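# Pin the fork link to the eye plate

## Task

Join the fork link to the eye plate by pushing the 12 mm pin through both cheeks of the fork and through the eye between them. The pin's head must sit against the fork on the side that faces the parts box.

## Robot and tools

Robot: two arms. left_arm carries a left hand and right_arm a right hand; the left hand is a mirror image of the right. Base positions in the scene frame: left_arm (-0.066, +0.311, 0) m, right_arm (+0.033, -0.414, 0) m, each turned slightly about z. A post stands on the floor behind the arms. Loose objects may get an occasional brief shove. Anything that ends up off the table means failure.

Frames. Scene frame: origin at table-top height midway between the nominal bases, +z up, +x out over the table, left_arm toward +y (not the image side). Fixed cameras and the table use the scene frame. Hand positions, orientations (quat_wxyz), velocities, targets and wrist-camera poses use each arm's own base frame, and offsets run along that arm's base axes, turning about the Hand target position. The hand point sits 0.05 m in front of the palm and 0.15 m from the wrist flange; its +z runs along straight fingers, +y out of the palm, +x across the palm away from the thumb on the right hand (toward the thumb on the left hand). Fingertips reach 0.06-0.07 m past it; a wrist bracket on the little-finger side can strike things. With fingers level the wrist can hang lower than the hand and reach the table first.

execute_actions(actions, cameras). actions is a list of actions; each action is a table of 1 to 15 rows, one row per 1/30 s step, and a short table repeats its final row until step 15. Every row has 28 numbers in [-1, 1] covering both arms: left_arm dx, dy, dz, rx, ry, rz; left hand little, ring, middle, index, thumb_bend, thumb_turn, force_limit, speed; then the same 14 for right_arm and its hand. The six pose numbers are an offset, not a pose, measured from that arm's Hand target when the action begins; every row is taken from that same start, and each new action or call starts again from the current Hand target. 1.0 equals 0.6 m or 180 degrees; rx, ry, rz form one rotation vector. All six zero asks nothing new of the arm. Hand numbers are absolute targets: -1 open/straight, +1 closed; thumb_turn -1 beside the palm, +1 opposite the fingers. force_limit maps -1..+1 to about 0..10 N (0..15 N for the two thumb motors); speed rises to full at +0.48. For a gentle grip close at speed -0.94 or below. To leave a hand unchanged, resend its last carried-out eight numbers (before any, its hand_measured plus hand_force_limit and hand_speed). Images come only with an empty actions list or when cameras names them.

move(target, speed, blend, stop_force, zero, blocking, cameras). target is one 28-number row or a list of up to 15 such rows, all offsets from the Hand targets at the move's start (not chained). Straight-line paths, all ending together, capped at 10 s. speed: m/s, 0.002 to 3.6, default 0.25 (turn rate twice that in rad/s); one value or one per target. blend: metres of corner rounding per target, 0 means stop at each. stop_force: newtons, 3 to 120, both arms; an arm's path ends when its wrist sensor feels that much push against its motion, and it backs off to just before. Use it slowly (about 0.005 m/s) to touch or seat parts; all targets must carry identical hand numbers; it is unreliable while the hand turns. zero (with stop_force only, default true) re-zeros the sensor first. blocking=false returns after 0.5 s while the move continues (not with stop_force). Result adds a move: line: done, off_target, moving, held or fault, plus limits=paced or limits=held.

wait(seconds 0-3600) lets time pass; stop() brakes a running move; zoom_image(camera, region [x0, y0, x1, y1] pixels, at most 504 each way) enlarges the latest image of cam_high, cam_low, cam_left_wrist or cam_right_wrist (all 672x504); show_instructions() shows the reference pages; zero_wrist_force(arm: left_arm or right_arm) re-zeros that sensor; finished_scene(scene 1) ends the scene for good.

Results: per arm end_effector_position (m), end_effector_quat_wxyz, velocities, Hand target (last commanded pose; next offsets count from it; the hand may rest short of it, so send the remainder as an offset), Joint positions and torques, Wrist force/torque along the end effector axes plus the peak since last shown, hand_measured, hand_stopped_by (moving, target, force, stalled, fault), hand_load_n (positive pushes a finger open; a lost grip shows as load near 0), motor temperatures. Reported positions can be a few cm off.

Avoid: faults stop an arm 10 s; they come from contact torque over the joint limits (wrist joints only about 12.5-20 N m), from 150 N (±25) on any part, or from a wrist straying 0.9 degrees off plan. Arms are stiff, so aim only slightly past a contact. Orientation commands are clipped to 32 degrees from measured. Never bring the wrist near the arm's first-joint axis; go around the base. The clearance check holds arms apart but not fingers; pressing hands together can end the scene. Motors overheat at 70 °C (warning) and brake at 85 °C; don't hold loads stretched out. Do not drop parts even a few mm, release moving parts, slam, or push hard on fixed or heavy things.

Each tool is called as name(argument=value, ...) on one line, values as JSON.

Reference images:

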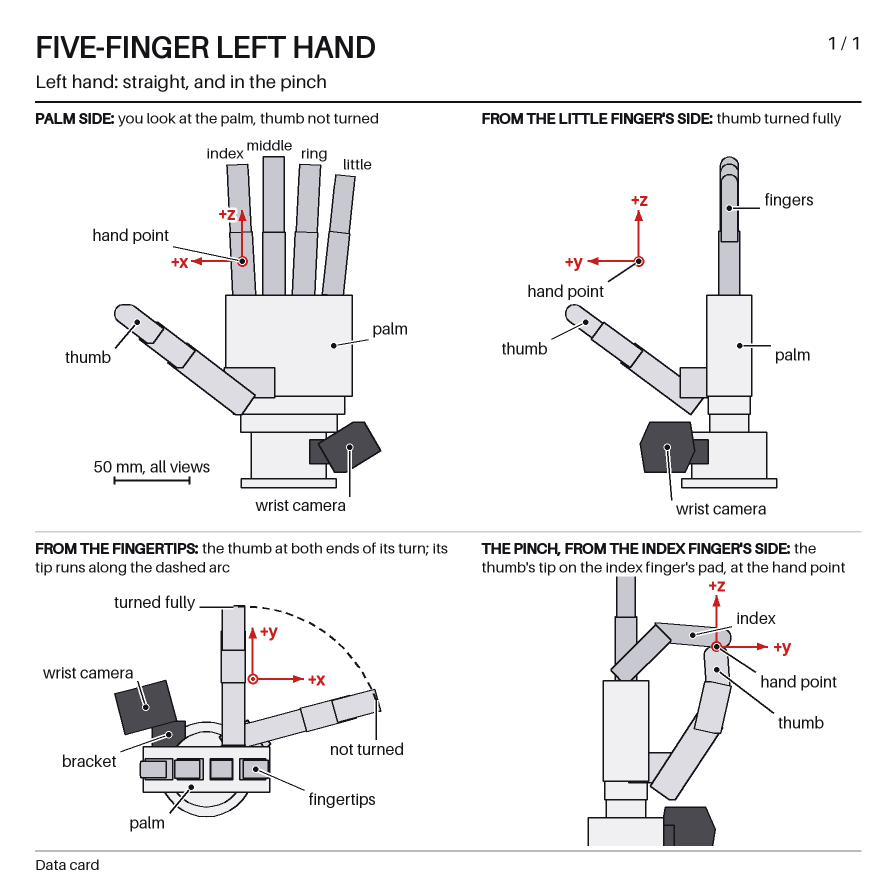

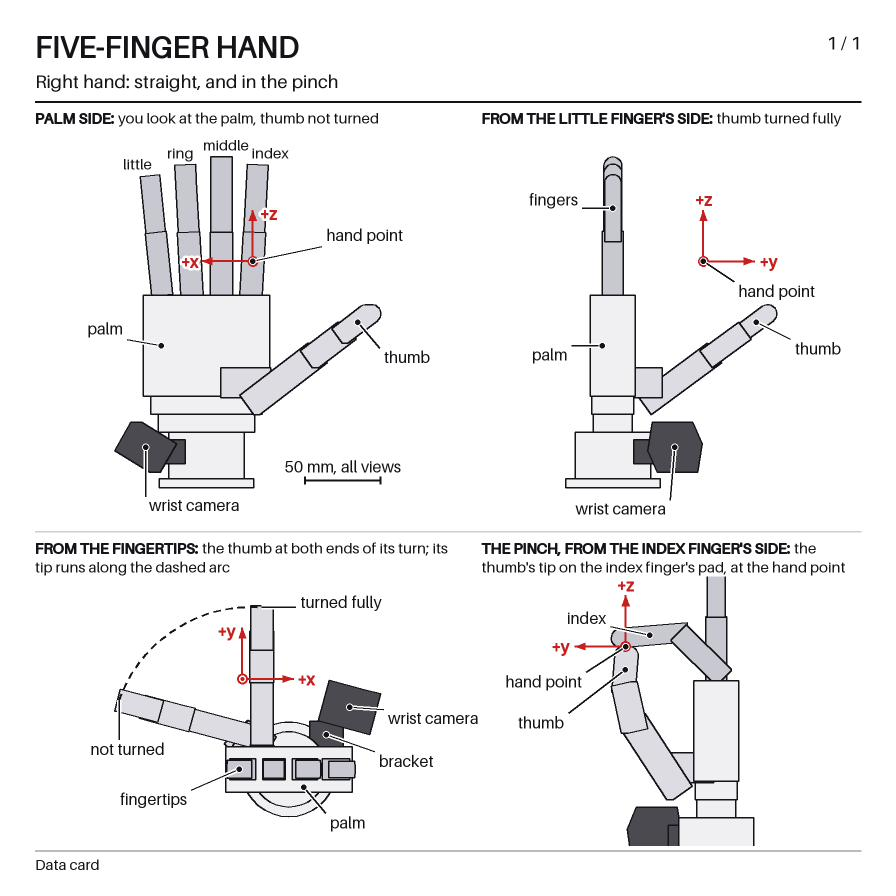

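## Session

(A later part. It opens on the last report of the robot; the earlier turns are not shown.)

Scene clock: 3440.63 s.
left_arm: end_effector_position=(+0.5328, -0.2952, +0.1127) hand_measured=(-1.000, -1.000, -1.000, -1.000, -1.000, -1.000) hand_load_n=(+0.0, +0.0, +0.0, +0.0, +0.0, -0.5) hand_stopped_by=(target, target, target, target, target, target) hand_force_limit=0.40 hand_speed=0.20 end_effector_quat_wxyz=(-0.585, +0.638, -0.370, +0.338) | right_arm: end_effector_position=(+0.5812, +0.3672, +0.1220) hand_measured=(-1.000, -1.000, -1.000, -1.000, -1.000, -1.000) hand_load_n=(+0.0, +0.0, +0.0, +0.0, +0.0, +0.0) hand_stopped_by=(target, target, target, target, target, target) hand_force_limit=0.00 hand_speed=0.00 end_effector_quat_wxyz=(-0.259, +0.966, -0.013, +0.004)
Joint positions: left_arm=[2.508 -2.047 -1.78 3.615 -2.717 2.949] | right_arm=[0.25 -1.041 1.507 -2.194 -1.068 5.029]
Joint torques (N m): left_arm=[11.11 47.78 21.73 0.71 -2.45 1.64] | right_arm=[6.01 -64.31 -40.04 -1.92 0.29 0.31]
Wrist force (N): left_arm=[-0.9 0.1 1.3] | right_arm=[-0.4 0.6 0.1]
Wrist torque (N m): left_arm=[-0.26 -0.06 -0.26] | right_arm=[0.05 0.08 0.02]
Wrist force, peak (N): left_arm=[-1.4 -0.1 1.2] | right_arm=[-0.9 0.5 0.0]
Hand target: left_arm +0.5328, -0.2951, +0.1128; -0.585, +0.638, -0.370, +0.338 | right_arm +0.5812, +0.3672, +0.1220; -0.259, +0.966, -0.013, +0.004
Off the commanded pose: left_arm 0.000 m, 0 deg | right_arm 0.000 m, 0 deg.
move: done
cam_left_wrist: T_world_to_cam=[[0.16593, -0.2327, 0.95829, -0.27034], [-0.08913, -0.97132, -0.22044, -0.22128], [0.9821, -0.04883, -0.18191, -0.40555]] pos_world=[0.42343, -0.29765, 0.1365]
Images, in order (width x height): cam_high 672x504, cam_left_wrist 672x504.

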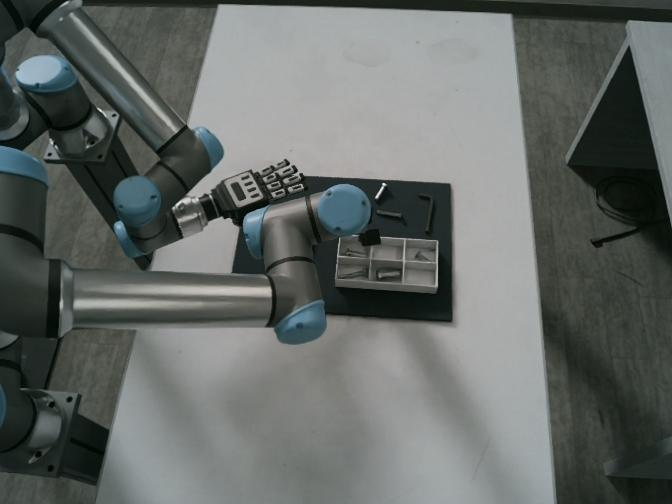

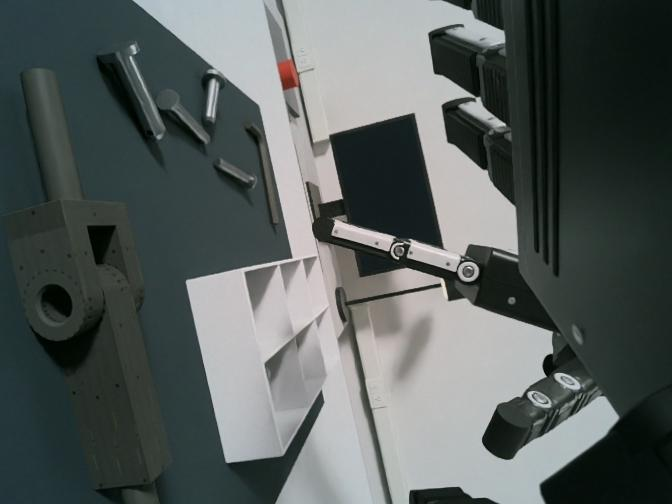

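move(target=[0,0,-0.085,0,0,0,-1,-1,-1,-1,-1,-1,0.4,0.2,0,0,0,0,0,0,-1,-1,-1,-1,-1,-1,0,0], speed=0.1, cameras=["cam_left_wrist", "cam_low"])

zoom_image(camera="cam_left_wrist", region=[130, 210, 270, 330])

Scene clock: 3451.07 s.
left_arm: end_effector_position=(+0.5328, -0.2951, +0.0618) hand_measured=(-1.000, -1.000, -1.000, -1.000, -1.000, -1.000) hand_load_n=(-0.5, +0.0, +0.0, -0.5, +0.0, +0.0) hand_stopped_by=(target, target, target, target, target, target) hand_force_limit=0.40 hand_speed=0.20 end_effector_quat_wxyz=(-0.585, +0.638, -0.370, +0.338) | right_arm: end_effector_position=(+0.5812, +0.3672, +0.1220) hand_measured=(-1.000, -1.000, -1.000, -1.000, -1.000, -1.000) hand_load_n=(+0.0, +0.0, +0.0, +0.0, +0.0, -0.5) hand_stopped_by=(target, target, target, target, target, target) hand_force_limit=0.00 hand_speed=0.00 end_effector_quat_wxyz=(-0.259, +0.966, -0.013, +0.004)
Joint positions: left_arm=[2.508 -2.13 -1.813 3.731 -2.717 2.949] | right_arm=[0.25 -1.041 1.507 -2.194 -1.068 5.029]
Joint torques (N m): left_arm=[10.1 45.37 28.48 -0.07 1.33 0.1] | right_arm=[6.07 -63.41 -39.68 -2.02 0.31 0.14]
Wrist force (N): left_arm=[-0.7 -0.1 1.3] | right_arm=[-0.4 0.4 0.0]
Wrist torque (N m): left_arm=[-0.28 -0.07 -0.25] | right_arm=[0.03 0.09 0.03]
Wrist force, peak (N): left_arm=[-0.8 1.1 1.5] | right_arm=[-0.5 0.8 -0.5]
Hand target: left_arm +0.5328, -0.2951, +0.0618; -0.585, +0.638, -0.370, +0.338 | right_arm +0.5812, +0.3672, +0.1220; -0.259, +0.966, -0.013, +0.004
Off the commanded pose: left_arm 0.000 m, 0 deg | right_arm 0.000 m, 0 deg.
move: done
cam_left_wrist: T_world_to_cam=[[0.1662, -0.23284, 0.95821, -0.22168], [-0.08881, -0.97131, -0.22062, -0.23252], [0.98208, -0.04843, -0.18211, -0.41467]] pos_world=[0.42343, -0.29755, 0.0856]
Images, in order (width x height): cam_low 672x504, cam_left_wrist 672x504.

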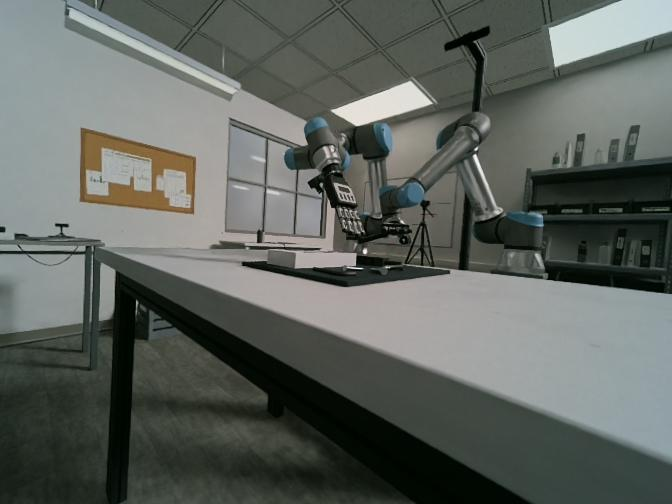

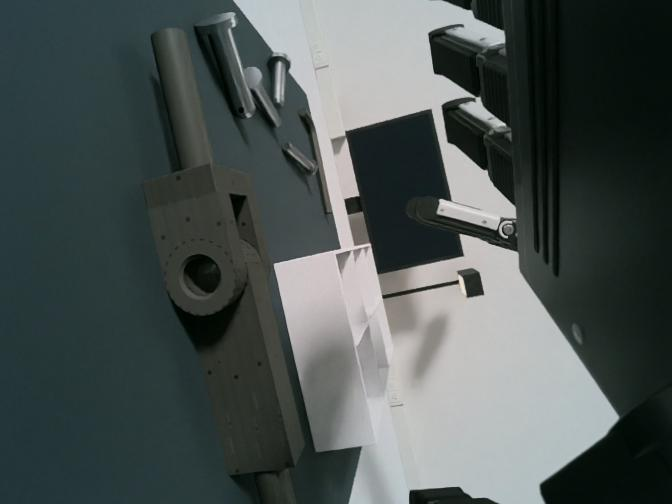

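Scaled by 3.600 from the camera's image (finer frame: 960x720).

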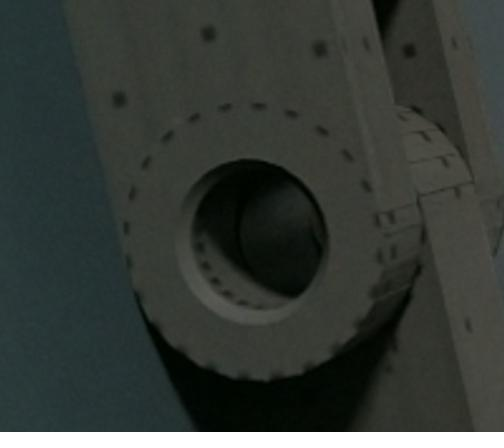

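move(target=[0,0,-0.045,0,0,0,-1,-1,-1,-1,-1,-1,0.4,0.2,0,0,0,0,0,0,-1,-1,-1,-1,-1,-1,0,0], speed=0.08, cameras=["cam_left_wrist"])

zoom_image(camera="cam_left_wrist", region=[230, 200, 335, 290])

Scene clock: 3458.20 s.
left_arm: end_effector_position=(+0.5327, -0.2951, +0.0347) hand_measured=(-1.000, -1.000, -1.000, -1.000, -1.000, -1.000) hand_load_n=(+0.0, +0.0, +0.0, +0.0, +0.0, -0.5) hand_stopped_by=(target, target, target, target, target, target) hand_force_limit=0.40 hand_speed=0.20 end_effector_quat_wxyz=(-0.585, +0.638, -0.370, +0.338) | right_arm: end_effector_position=(+0.5812, +0.3672, +0.1220) hand_measured=(-1.000, -1.000, -1.000, -1.000, -1.000, -1.000) hand_load_n=(+0.0, +0.0, +0.0, +0.0, +0.0, +0.0) hand_stopped_by=(target, target, target, target, target, target) hand_force_limit=0.00 hand_speed=0.00 end_effector_quat_wxyz=(-0.259, +0.966, -0.013, +0.004)
Joint positions: left_arm=[2.508 -2.179 -1.824 3.79 -2.717 2.949] | right_arm=[0.25 -1.041 1.507 -2.194 -1.068 5.029]
Joint torques (N m): left_arm=[-1.44 54.36 27.09 -1.26 1 1.82] | right_arm=[5.64 -62.61 -39.48 -1.96 0.31 0.14]
Wrist force (N): left_arm=[-0.7 0.0 1.3] | right_arm=[-0.4 0.7 0.0]
Wrist torque (N m): left_arm=[-0.30 -0.07 -0.27] | right_arm=[0.08 0.09 0.03]
Wrist force, peak (N): left_arm=[-0.6 0.0 1.7] | right_arm=[-0.7 0.8 0.1]
Hand target: left_arm +0.5328, -0.2951, +0.0348; -0.585, +0.638, -0.370, +0.338 | right_arm +0.5812, +0.3672, +0.1220; -0.259, +0.966, -0.013, +0.004
Off the commanded pose: left_arm 0.000 m, 0 deg | right_arm 0.000 m, 0 deg.
move: done
cam_left_wrist: T_world_to_cam=[[0.1662, -0.23286, 0.9582, -0.19572], [-0.08881, -0.9713, -0.22064, -0.2385], [0.98208, -0.04843, -0.18211, -0.4196]] pos_world=[0.42343, -0.29755, 0.0585]

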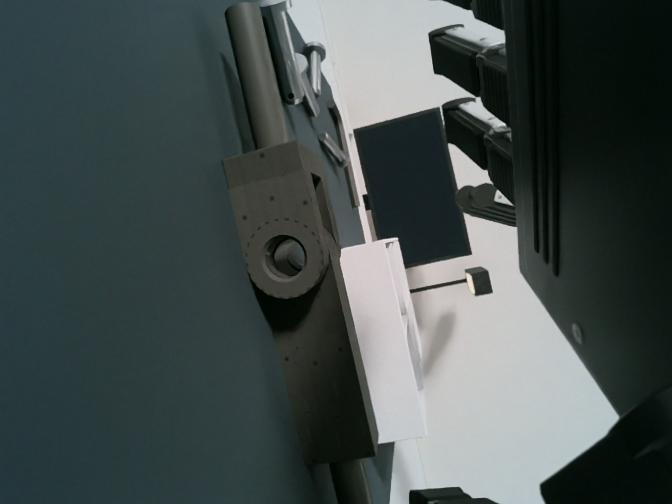

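Scaled by 4.800 from the camera's image (finer frame: 960x720).

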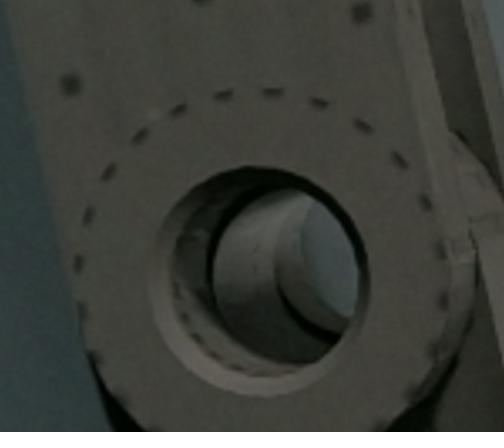

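zoom_image(camera="cam_left_wrist", region=[256, 230, 312, 286])

Scaled by 9.000 from the camera's image (finer frame: 960x720).

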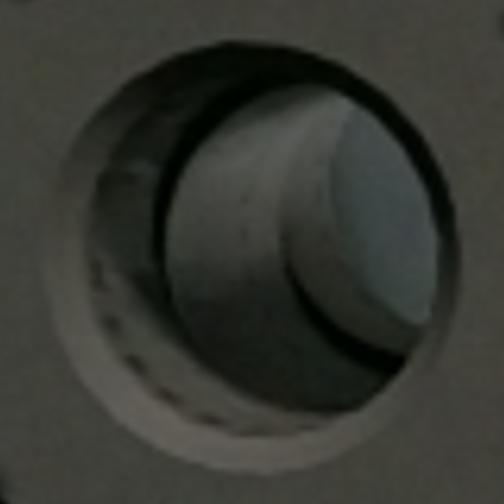

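zoom_image(camera="cam_left_wrist", region=[270, 232, 310, 272])

Scaled by 12.600 from the camera's image (finer frame: 960x720).

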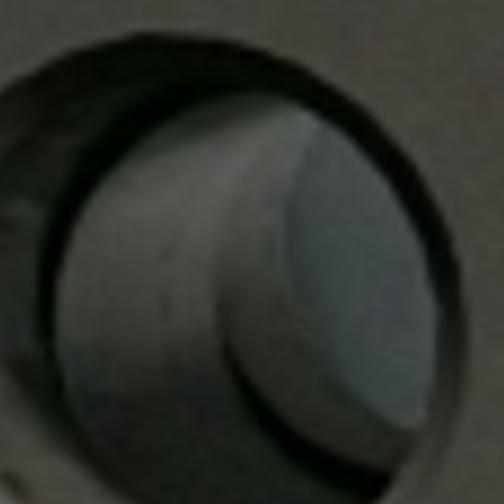

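zoom_image(camera="cam_left_wrist", region=[240, 0, 370, 110])

Scaled by 3.877 from the camera's image (finer frame: 960x720).

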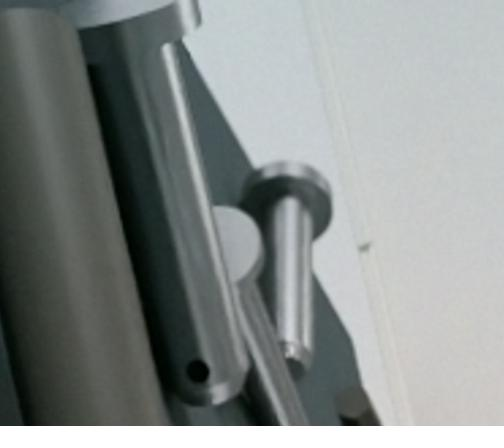

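move(target=[-0.0667,0.0033,-0.006,0,0,0,-1,-1,-1,-1,-1,-1,0.4,0.2,0,0,0,0,0,0,-1,-1,-1,-1,-1,-1,0,0], speed=0.1, cameras=["cam_left_wrist", "cam_high"])

zoom_image(camera="cam_left_wrist", region=[250, 210, 320, 280])

Scene clock: 3587.37 s.
left_arm: end_effector_position=(+0.4928, -0.2933, +0.0313) hand_measured=(-1.000, -1.000, -1.000, -1.000, -1.000, -1.000) hand_load_n=(+0.0, +0.0, +0.0, +0.0, +0.0, +0.0) hand_stopped_by=(target, target, target, target, target, target) hand_force_limit=0.40 hand_speed=0.20 end_effector_quat_wxyz=(-0.585, +0.638, -0.370, +0.338) | right_arm: end_effector_position=(+0.5812, +0.3672, +0.1220) hand_measured=(-1.000, -1.000, -1.000, -1.000, -1.000, -1.000) hand_load_n=(+0.0, +0.0, +0.0, +0.0, +0.0, -0.5) hand_stopped_by=(target, target, target, target, target, target) hand_force_limit=0.00 hand_speed=0.00 end_effector_quat_wxyz=(-0.259, +0.966, -0.013, +0.004)
Joint positions: left_arm=[2.459 -2.149 -1.897 3.809 -2.765 2.921] | right_arm=[0.25 -1.041 1.507 -2.194 -1.068 5.029]
Joint torques (N m): left_arm=[11.13 34.42 25.63 -0.98 1.1 1.76] | right_arm=[5.74 -62.08 -39.53 -2.03 0.3 0.04]
Wrist force (N): left_arm=[-0.6 0.1 1.4] | right_arm=[-0.7 0.6 0.1]
Wrist torque (N m): left_arm=[-0.25 -0.09 -0.24] | right_arm=[0.06 0.13 0.01]
Wrist force, peak (N): left_arm=[-0.3 -0.3 2.0] | right_arm=[-0.8 0.6 0.1]
Hand target: left_arm +0.4928, -0.2932, +0.0312; -0.585, +0.638, -0.370, +0.338 | right_arm +0.5812, +0.3672, +0.1220; -0.259, +0.966, -0.013, +0.004
Off the commanded pose: left_arm 0.000 m, 0 deg | right_arm 0.000 m, 0 deg.
move: done
cam_left_wrist: T_world_to_cam=[[0.16568, -0.23245, 0.95839, -0.18509], [-0.08892, -0.97139, -0.22023, -0.24106], [0.98216, -0.04873, -0.18161, -0.381]] pos_world=[0.38343, -0.29575, 0.05511]
Images, in order (width x height): cam_high 672x504, cam_left_wrist 672x504.

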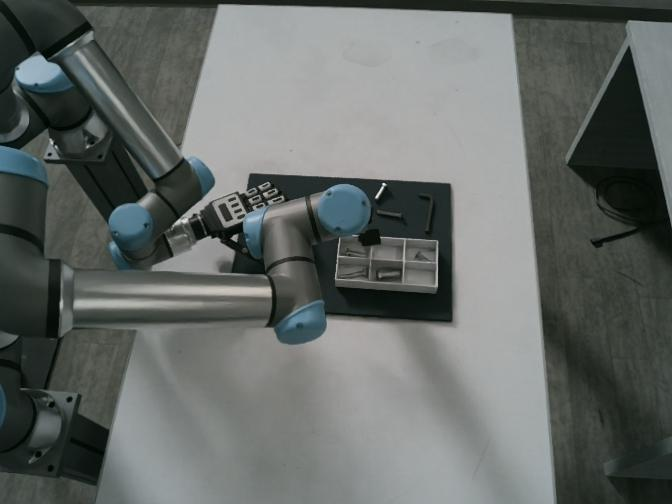

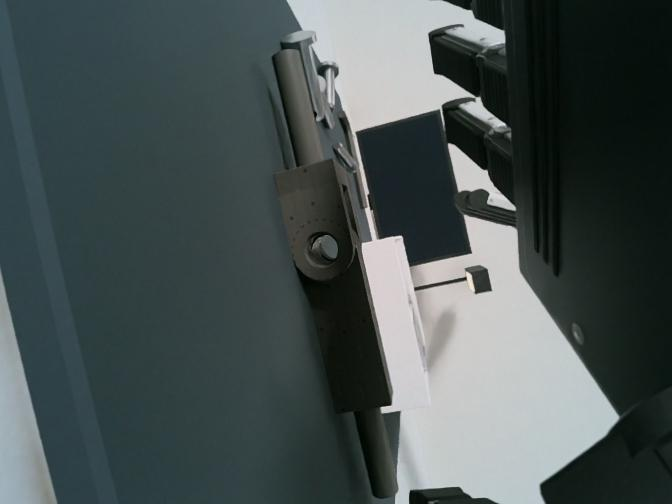

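Scaled by 7.200 from the camera's image (finer frame: 960x720).

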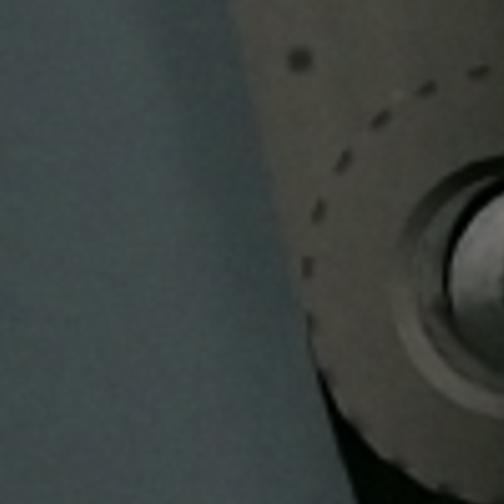

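zoom_image(camera="cam_left_wrist", region=[300, 225, 345, 270])

zoom_image(camera="cam_left_wrist", region=[260, 150, 400, 290])

Scaled by 11.200 from the camera's image (finer frame: 960x720).

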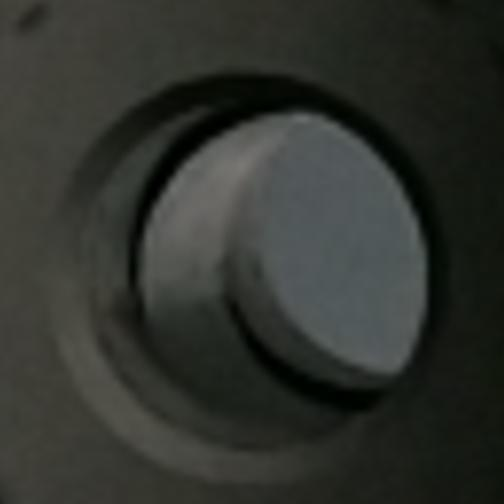

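Scaled by 3.600 from the camera's image (finer frame: 960x720).

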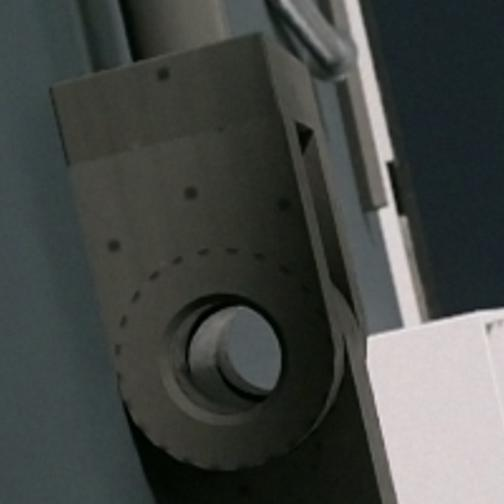

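move(target=[[0,0,0,0,0,0,-1,-1,-1,-1,-1,-1,0.4,0.2,0,0,0.1,0,0,0,-1,-1,-1,-1,-1,-1,0,0],[0,0,0,0,0,0,-1,-1,-1,-1,-1,-1,0.4,0.2,0,0.135,0.1,0,0,0.17,-1,-1,-1,-1,-1,-1,0,0],[0,0,0,0,0,0,-1,-1,-1,-1,-1,-1,0.4,0.2,0.0004,0.27,0.07,0,0,0.339,-1,-1,-1,-1,-1,-1,0,0]], speed=0.15, blend=[0.02,0.02,0], cameras=["all"])

Scene clock: 3681.70 s.
left_arm: end_effector_position=(+0.4928, -0.2932, +0.0312) hand_measured=(-1.000, -1.000, -1.000, -1.000, -1.000, -1.000) hand_load_n=(+0.0, +0.0, +0.0, +0.0, +0.0, +0.0) hand_stopped_by=(target, target, target, target, target, target) hand_force_limit=0.40 hand_speed=0.20 end_effector_quat_wxyz=(-0.585, +0.638, -0.370, +0.338) | right_arm: end_effector_position=(+0.5814, +0.5292, +0.1639) hand_measured=(-1.000, -1.000, -1.000, -1.000, -1.000, -1.000) hand_load_n=(+0.0, +0.0, +0.0, +0.0, +0.0, +0.0) hand_stopped_by=(target, target, target, target, target, target) hand_force_limit=0.00 hand_speed=0.00 end_effector_quat_wxyz=(-0.225, +0.839, +0.479, -0.129)
Joint positions: left_arm=[2.459 -2.15 -1.897 3.809 -2.765 2.921] | right_arm=[0.506 -0.637 0.577 -1.226 -1.124 4.115]
Joint torques (N m): left_arm=[13.5 34.93 10.9 -1.29 -1.97 1.18] | right_arm=[-4.48 -84.67 -22.47 -3.74 3.38 -0.65]
Wrist force (N): left_arm=[-0.7 0.1 1.2] | right_arm=[-0.8 0.7 0.2]
Wrist torque (N m): left_arm=[-0.24 -0.08 -0.25] | right_arm=[0.07 0.13 0.02]
Wrist force, peak (N): left_arm=[-0.8 0.1 1.5] | right_arm=[-0.6 1.4 1.5]
Hand target: left_arm +0.4928, -0.2932, +0.0312; -0.585, +0.638, -0.370, +0.338 | right_arm +0.5814, +0.5292, +0.1640; -0.225, +0.839, +0.479, -0.129
Off the commanded pose: left_arm 0.000 m, 0 deg | right_arm 0.000 m, 0 deg.
move: done
cam_left_wrist: T_world_to_cam=[[0.166, -0.23262, 0.9583, -0.18513], [-0.08882, -0.97136, -0.22041, -0.241], [0.98212, -0.04853, -0.1819, -0.38092]] pos_world=[0.38343, -0.29565, 0.05501]
cam_right_wrist: T_world_to_cam=[[0.83257, -0.25562, -0.49142, -0.26694], [-0.07443, -0.93073, 0.35804, 0.48053], [-0.5489, -0.26151, -0.79392, 0.69822]] pos_world=[0.64127, 0.56161, 0.2511]

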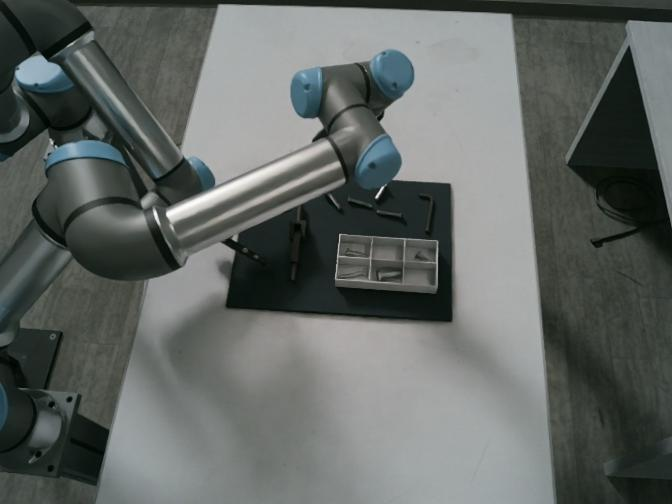

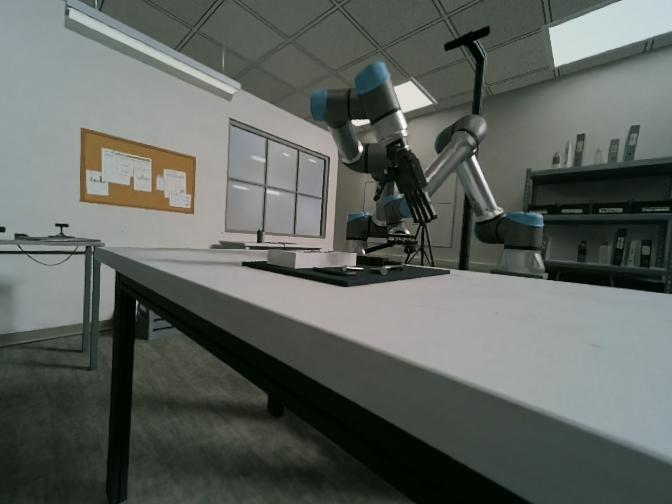

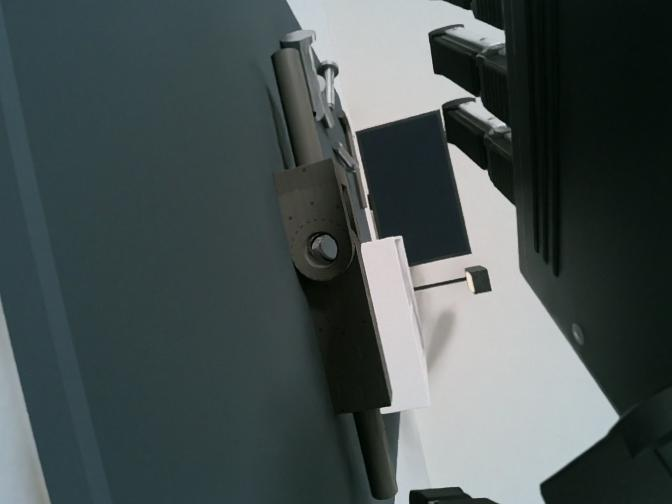

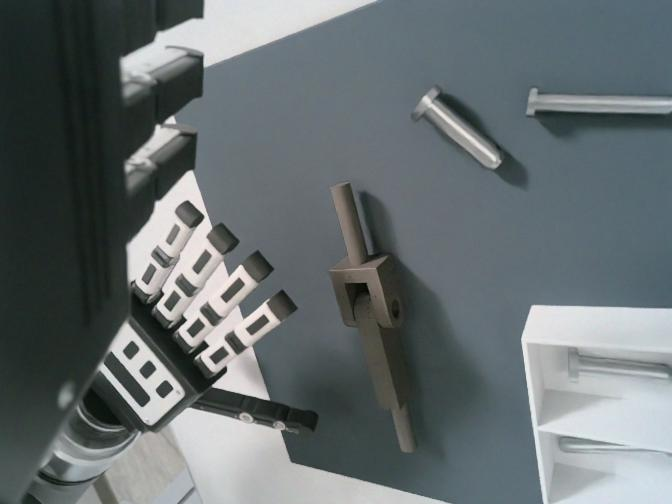

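move(target=[0,0,0,0,0,0,-1,-1,-1,-1,-1,-1,0.4,0.2,0,0,-0.03,0,0,0.17,-1,-1,-1,-1,-1,-1,0,0], speed=0.15, cameras=["cam_right_wrist"])

Scene clock: 3689.90 s.
left_arm: end_effector_position=(+0.4928, -0.2932, +0.0312) hand_measured=(-1.000, -1.000, -1.000, -1.000, -1.000, -1.000) hand_load_n=(+0.0, -0.5, +0.0, +0.0, +0.0, -0.5) hand_stopped_by=(target, target, target, target, target, target) hand_force_limit=0.40 hand_speed=0.20 end_effector_quat_wxyz=(-0.585, +0.638, -0.370, +0.338) | right_arm: end_effector_position=(+0.5814, +0.5292, +0.1460) hand_measured=(-1.000, -1.000, -1.000, -1.000, -1.000, -1.000) hand_load_n=(-0.5, +0.0, -0.5, +0.0, +0.0, +0.0) hand_stopped_by=(target, target, target, target, target, target) hand_force_limit=0.00 hand_speed=0.00 end_effector_quat_wxyz=(-0.183, +0.682, +0.683, -0.183)
Joint positions: left_arm=[2.459 -2.15 -1.897 3.809 -2.765 2.921] | right_arm=[0.552 -0.477 0.273 -0.909 -1.305 3.63]
Joint torques (N m): left_arm=[12.32 34.18 11.69 -1.22 -1.86 0.38] | right_arm=[-6.27 -87.96 -15.74 -4.18 0.58 -0.66]
Wrist force (N): left_arm=[-0.7 0.2 1.3] | right_arm=[-0.4 0.9 0.0]
Wrist torque (N m): left_arm=[-0.24 -0.07 -0.25] | right_arm=[0.11 0.09 0.06]
Wrist force, peak (N): left_arm=[-0.8 0.2 1.5] | right_arm=[-1.1 0.7 0.4]
Hand target: left_arm +0.4928, -0.2932, +0.0312; -0.585, +0.638, -0.370, +0.338 | right_arm +0.5814, +0.5292, +0.1460; -0.183, +0.682, +0.683, -0.183
Off the commanded pose: left_arm 0.000 m, 0 deg | right_arm 0.000 m, 0 deg.
move: done
cam_right_wrist: T_world_to_cam=[[0.84669, 0.20383, -0.49149, -0.52707], [0.40976, -0.83903, 0.35794, 0.15697], [-0.33942, -0.50446, -0.79392, 0.6908]] pos_world=[0.61641, 0.58762, 0.2332]

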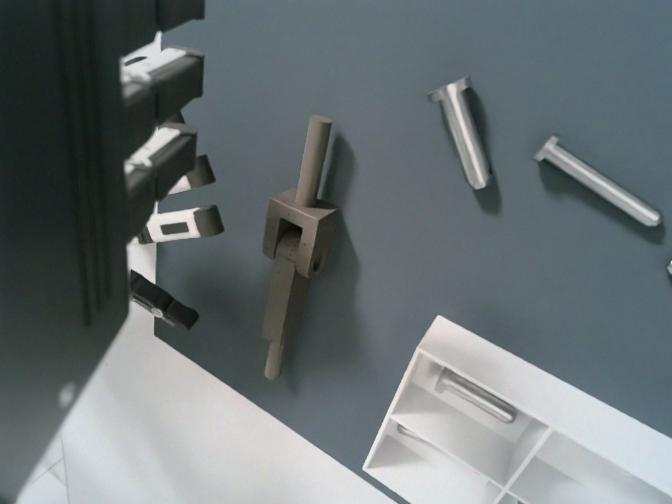

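move(target=[0,0,0,0,0,0,-1,-1,-1,-1,-1,-1,0.4,0.2,0,-0.02,0.1,0,0,-0.3,-1,-1,-1,-1,-1,-1,0,0], speed=0.15, cameras=["cam_left_wrist"])

zoom_image(camera="cam_left_wrist", region=[260, 10, 400, 130])

Scene clock: 3839.23 s.
left_arm: end_effector_position=(+0.4928, -0.2932, +0.0312) hand_measured=(-1.000, -1.000, -1.000, -1.000, -1.000, -1.000) hand_load_n=(-0.5, +0.0, +0.0, +0.0, +0.0, +0.0) hand_stopped_by=(target, target, target, target, target, target) hand_force_limit=0.40 hand_speed=0.20 end_effector_quat_wxyz=(-0.585, +0.638, -0.370, +0.338) | right_arm: end_effector_position=(+0.5814, +0.5171, +0.2060) hand_measured=(-1.000, -1.000, -1.000, -1.000, -1.000, -1.000) hand_load_n=(+0.0, +0.0, +0.0, +0.0, +0.0, +0.0) hand_stopped_by=(target, target, target, target, target, target) hand_force_limit=0.00 hand_speed=0.00 end_effector_quat_wxyz=(-0.247, +0.918, +0.299, -0.080)
Joint positions: left_arm=[2.459 -2.15 -1.897 3.809 -2.765 2.921] | right_arm=[0.466 -0.778 0.775 -1.474 -1.054 4.524]
Joint torques (N m): left_arm=[13.07 33.8 14.56 -1.12 -1.74 -0.86] | right_arm=[5.21 -62.53 -42.23 -2.26 -0.61 0.72]
Wrist force (N): left_arm=[-0.8 0.1 1.3] | right_arm=[0.0 0.9 0.1]
Wrist torque (N m): left_arm=[-0.24 -0.06 -0.25] | right_arm=[0.12 0.02 -0.04]
Wrist force, peak (N): left_arm=[-0.8 0.1 1.5] | right_arm=[-0.9 1.1 0.0]
Hand target: left_arm +0.4928, -0.2932, +0.0312; -0.585, +0.638, -0.370, +0.338 | right_arm +0.5814, +0.5172, +0.2060; -0.247, +0.918, +0.299, -0.080
Off the commanded pose: left_arm 0.000 m, 0 deg | right_arm 0.000 m, 0 deg.
move: done
cam_left_wrist: T_world_to_cam=[[0.166, -0.23262, 0.9583, -0.18513], [-0.08882, -0.97136, -0.22041, -0.241], [0.98212, -0.04853, -0.1819, -0.38092]] pos_world=[0.38343, -0.29565, 0.05501]

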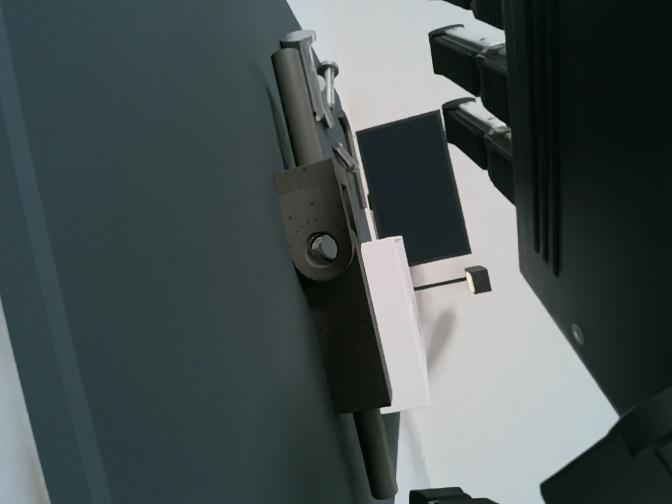

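Scaled by 3.600 from the camera's image (finer frame: 960x720).

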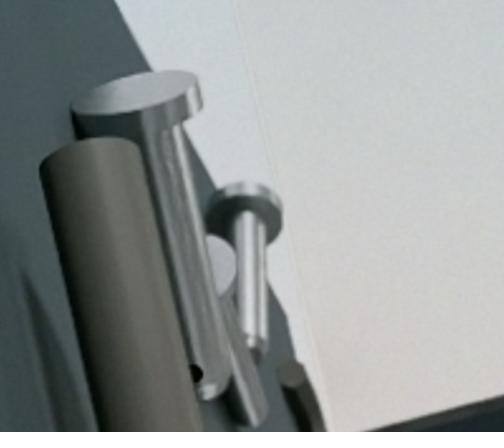

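move(target=[0,0,0.15,0,0,0,1,1,1,-0.1,-0.45,0.6,0.4,-0.2,0,0,0,0,0,0,-1,-1,-1,-1,-1,-1,0,0], speed=0.1, cameras=["cam_left_wrist"])

Scene clock: 3863.13 s.
left_arm: end_effector_position=(+0.4928, -0.2932, +0.1212) hand_measured=(+1.000, +1.000, +1.000, -0.100, -0.450, +0.600) hand_load_n=(+0.0, +0.0, +0.0, +0.0, +0.0, +0.0) hand_stopped_by=(target, target, target, target, target, target) hand_force_limit=0.40 hand_speed=-0.20 end_effector_quat_wxyz=(-0.585, +0.638, -0.370, +0.338) | right_arm: end_effector_position=(+0.5814, +0.5172, +0.2060) hand_measured=(-1.000, -1.000, -1.000, -1.000, -1.000, -1.000) hand_load_n=(+0.0, +0.0, +0.0, +0.0, +0.0, +0.0) hand_stopped_by=(target, target, target, target, target, target) hand_force_limit=0.00 hand_speed=0.00 end_effector_quat_wxyz=(-0.247, +0.918, +0.299, -0.080)
Joint positions: left_arm=[2.459 -1.99 -1.845 3.597 -2.765 2.921] | right_arm=[0.466 -0.778 0.775 -1.474 -1.054 4.524]
Joint torques (N m): left_arm=[7 39.7 11.67 0.95 -0.34 0.03] | right_arm=[6.48 -62.93 -41.34 -3.06 -0.87 -0.54]
Wrist force (N): left_arm=[-0.8 -0.1 1.3] | right_arm=[-0.3 0.7 0.2]
Wrist torque (N m): left_arm=[-0.27 -0.08 -0.26] | right_arm=[0.09 0.06 -0.06]
Wrist force, peak (N): left_arm=[-0.8 1.1 1.5] | right_arm=[-0.7 0.8 0.3]
Hand target: left_arm +0.4928, -0.2932, +0.1212; -0.585, +0.638, -0.370, +0.338 | right_arm +0.5814, +0.5172, +0.2060; -0.247, +0.918, +0.299, -0.080
Off the commanded pose: left_arm 0.000 m, 0 deg | right_arm 0.000 m, 0 deg.
move: done
cam_left_wrist: T_world_to_cam=[[0.16582, -0.23242, 0.95837, -0.27129], [-0.08875, -0.9714, -0.22023, -0.22122], [0.98215, -0.04853, -0.18171, -0.36469]] pos_world=[0.38353, -0.29565, 0.14501]

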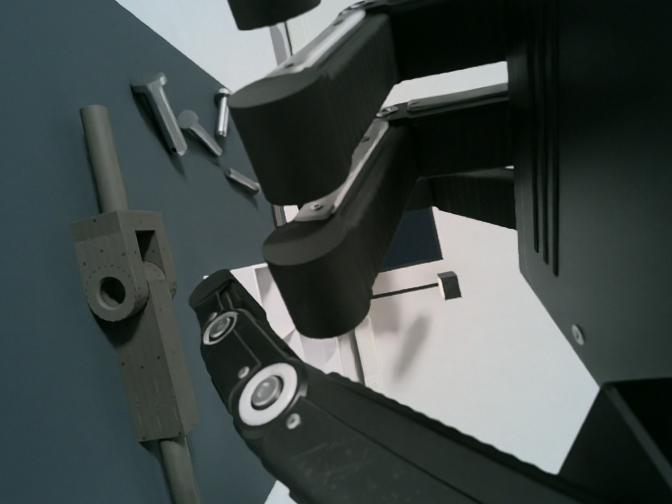

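move(target=[0,0,0,0,0,0,1,1,1,-0.1,-0.45,0.6,0.4,-0.2,0.096,-0.0995,-0.0767,0,0,-0.209,-1,-1,-1,-1,-1,-1,0,0], speed=0.12, cameras=["cam_right_wrist", "cam_high"])

Scene clock: 3884.63 s.
left_arm: end_effector_position=(+0.4928, -0.2932, +0.1212) hand_measured=(+1.000, +1.000, +1.000, -0.100, -0.450, +0.600) hand_load_n=(+0.0, +0.0, +0.0, +0.0, +0.0, +0.0) hand_stopped_by=(target, target, target, target, target, target) hand_force_limit=0.40 hand_speed=-0.20 end_effector_quat_wxyz=(-0.585, +0.638, -0.370, +0.338) | right_arm: end_effector_position=(+0.6390, +0.4574, +0.1599) hand_measured=(-1.000, -1.000, -1.000, -1.000, -1.000, -1.000) hand_load_n=(+0.0, +0.0, +0.0, +0.0, +0.0, +0.0) hand_stopped_by=(target, target, target, target, target, target) hand_force_limit=0.00 hand_speed=0.00 end_effector_quat_wxyz=(-0.259, +0.966, -0.013, +0.004)
Joint positions: left_arm=[2.459 -1.99 -1.845 3.597 -2.765 2.921] | right_arm=[0.347 -0.85 1.096 -2.026 -1.086 5.138]
Joint torques (N m): left_arm=[-10.77 47.42 12.95 -0.61 -0.11 1.8] | right_arm=[5.93 -76.75 -41.21 -2.55 3.28 0.83]
Wrist force (N): left_arm=[-0.8 -0.1 1.4] | right_arm=[-0.4 0.4 0.2]
Wrist torque (N m): left_arm=[-0.28 -0.07 -0.26] | right_arm=[0.02 0.08 -0.09]
Wrist force, peak (N): left_arm=[-0.9 -0.1 1.6] | right_arm=[-0.8 0.8 0.3]
Hand target: left_arm +0.4928, -0.2932, +0.1212; -0.585, +0.638, -0.370, +0.338 | right_arm +0.6390, +0.4575, +0.1600; -0.259, +0.966, -0.013, +0.004
Off the commanded pose: left_arm 0.000 m, 0 deg | right_arm 0.000 m, 0 deg.
move: done
cam_right_wrist: T_world_to_cam=[[0.17989, -0.85218, -0.49135, 0.35472], [-0.85023, -0.38591, 0.35803, 0.66595], [-0.49472, 0.35336, -0.79397, 0.392]] pos_world=[0.69634, 0.42077, 0.2471]
Images, in order (width x height): cam_high 672x504, cam_right_wrist 672x504.

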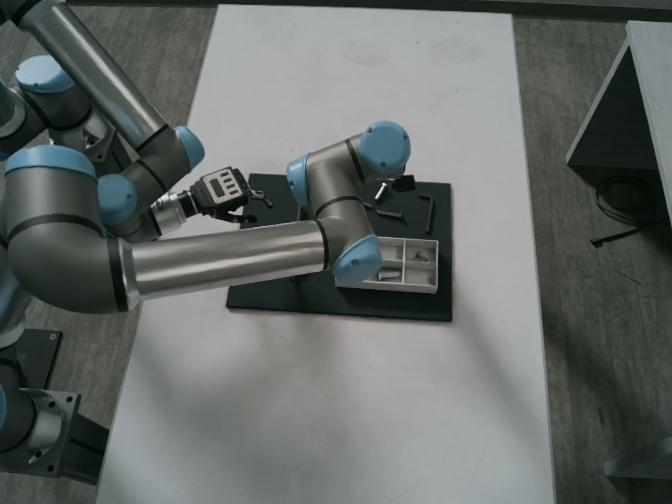

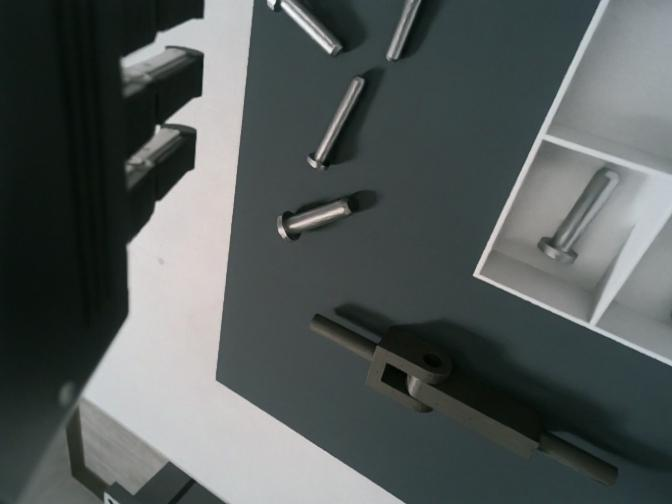

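move(target=[0.2497,0.148,-0.0687,-0.0736,0.1179,0.0239,1,1,1,-0.1,-0.45,0.6,0.4,-0.2,0,0,0,0,0,0,-1,-1,-1,-1,-1,-1,0,0], speed=0.12, cameras=["cam_right_wrist", "cam_high", "cam_left_wrist"])

Scene clock: 3928.10 s.
left_arm: end_effector_position=(+0.6426, -0.2043, +0.0799) hand_measured=(+1.000, +1.000, +1.000, -0.100, -0.450, +0.600) hand_load_n=(+0.0, +0.0, +0.0, +0.0, +0.0, +0.0) hand_stopped_by=(target, target, target, target, target, target) hand_force_limit=0.40 hand_speed=-0.20 end_effector_quat_wxyz=(-0.442, +0.765, -0.406, +0.233) | right_arm: end_effector_position=(+0.6390, +0.4575, +0.1600) hand_measured=(-1.000, -1.000, -1.000, -1.000, -1.000, -1.000) hand_load_n=(+0.0, +0.0, +0.0, +0.0, +0.0, -0.5) hand_stopped_by=(target, target, target, target, target, target) hand_force_limit=0.00 hand_speed=0.00 end_effector_quat_wxyz=(-0.259, +0.966, -0.013, +0.004)
Joint positions: left_arm=[2.844 -2.201 -1.404 2.86 -2.313 2.586] | right_arm=[0.347 -0.85 1.096 -2.026 -1.086 5.138]
Joint torques (N m): left_arm=[-9.61 56.63 28.78 -1.67 -0.07 1.76] | right_arm=[5.77 -59.69 -41.09 -1.95 3.32 -0.69]
Wrist force (N): left_arm=[0.0 0.2 1.3] | right_arm=[-0.7 0.6 0.1]
Wrist torque (N m): left_arm=[-0.17 -0.06 -0.20] | right_arm=[0.06 0.13 -0.10]
Wrist force, peak (N): left_arm=[0.2 -0.7 2.5] | right_arm=[-0.8 1.0 0.2]
Hand target: left_arm +0.6426, -0.2044, +0.0800; -0.442, +0.765, -0.406, +0.233 | right_arm +0.6390, +0.4575, +0.1600; -0.259, +0.966, -0.013, +0.004
Off the commanded pose: left_arm 0.000 m, 0 deg | right_arm 0.000 m, 0 deg.
move: done
cam_left_wrist: T_world_to_cam=[[0.51618, 0.0067, 0.85645, -0.40403], [-0.04798, -0.99817, 0.03672, -0.18291], [0.85514, -0.06004, -0.51492, -0.40907]] pos_world=[0.54959, -0.20443, 0.14211]
cam_right_wrist: T_world_to_cam=[[0.17987, -0.85212, -0.49146, 0.35487], [-0.85027, -0.38592, 0.35793, 0.66601], [-0.49467, 0.35349, -0.79395, 0.39195]] pos_world=[0.69634, 0.42087, 0.2472]
Images, in order (width x height): cam_high 672x504, cam_left_wrist 672x504, cam_right_wrist 672x504.

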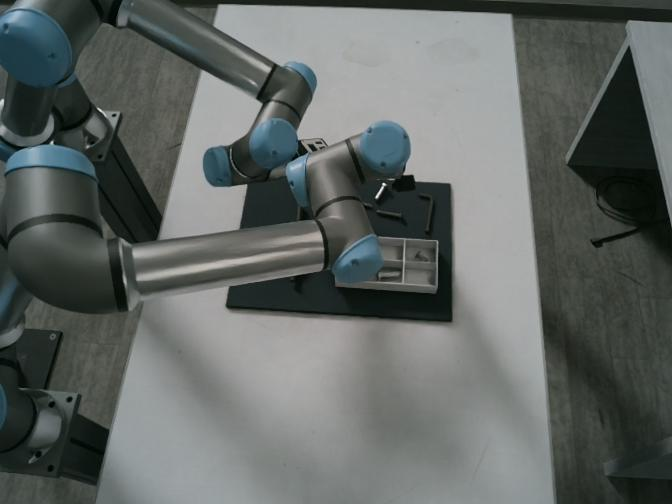

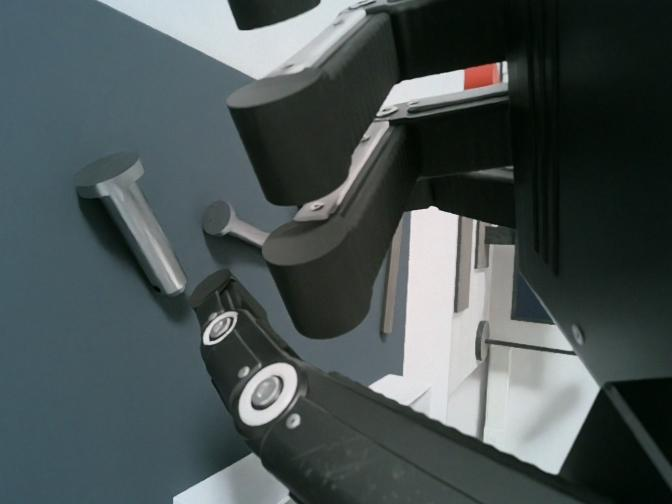

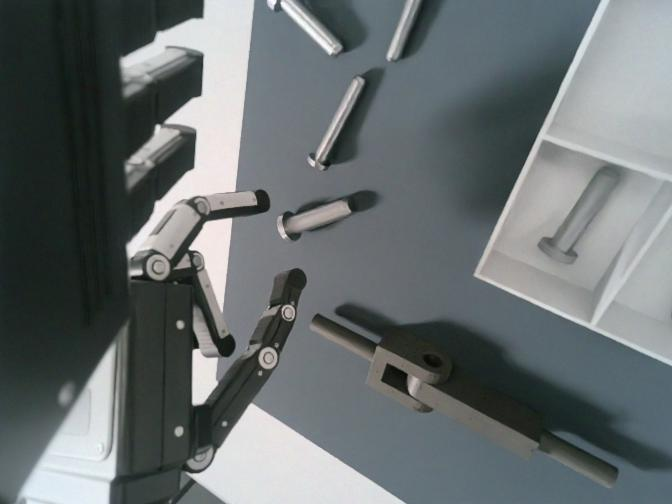

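move(target=[0,0,0,0,0,0,1,1,1,0.1,-0.25,0.6,0.4,-0.2,0,0,0,0,0,0,-1,-1,-1,-1,-1,-1,0,0], cameras=["cam_right_wrist"])

zoom_image(camera="cam_right_wrist", region=[190, 150, 390, 300])

Scene clock: 3939.07 s.
left_arm: end_effector_position=(+0.6426, -0.2044, +0.0800) hand_measured=(+1.000, +1.000, +1.000, +0.100, -0.250, +0.600) hand_load_n=(+0.0, +0.0, +0.5, +0.0, +0.0, +0.0) hand_stopped_by=(target, target, target, target, target, target) hand_force_limit=0.40 hand_speed=-0.20 end_effector_quat_wxyz=(-0.442, +0.765, -0.406, +0.233) | right_arm: end_effector_position=(+0.6390, +0.4575, +0.1600) hand_measured=(-1.000, -1.000, -1.000, -1.000, -1.000, -1.000) hand_load_n=(+0.0, +0.0, +0.0, +0.0, +0.0, -0.5) hand_stopped_by=(target, target, target, target, target, target) hand_force_limit=0.00 hand_speed=0.00 end_effector_quat_wxyz=(-0.259, +0.966, -0.013, +0.004)
Joint positions: left_arm=[2.844 -2.201 -1.404 2.86 -2.313 2.586] | right_arm=[0.347 -0.85 1.096 -2.026 -1.086 5.138]
Joint torques (N m): left_arm=[-14.77 60.33 30.66 -2.11 0.78 1.95] | right_arm=[5.97 -60.46 -39.97 -1.89 3.38 -0.7]
Wrist force (N): left_arm=[0.1 -0.1 1.3] | right_arm=[-0.5 0.5 0.3]
Wrist torque (N m): left_arm=[-0.20 -0.08 -0.19] | right_arm=[0.03 0.09 -0.09]
Wrist force, peak (N): left_arm=[0.0 -0.1 1.6] | right_arm=[-0.7 1.2 0.1]
Hand target: left_arm +0.6426, -0.2044, +0.0800; -0.442, +0.765, -0.406, +0.233 | right_arm +0.6390, +0.4575, +0.1600; -0.259, +0.966, -0.013, +0.004
Off the commanded pose: left_arm 0.000 m, 0 deg | right_arm 0.000 m, 0 deg.
move: done
cam_right_wrist: T_world_to_cam=[[0.17987, -0.85212, -0.49146, 0.35487], [-0.85027, -0.38592, 0.35793, 0.66601], [-0.49467, 0.35349, -0.79395, 0.39195]] pos_world=[0.69634, 0.42087, 0.2472]

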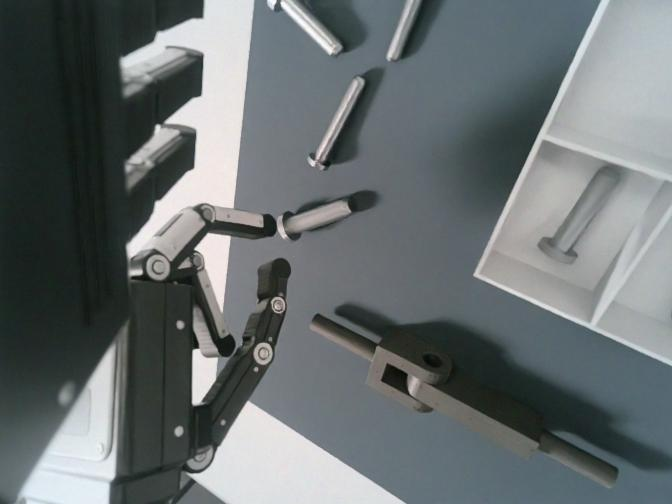

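Scaled by 2.520 from the camera's image (finer frame: 960x720).

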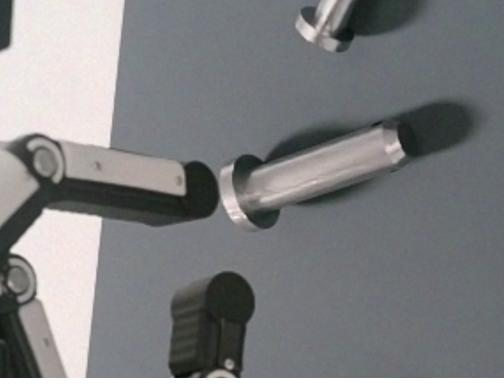

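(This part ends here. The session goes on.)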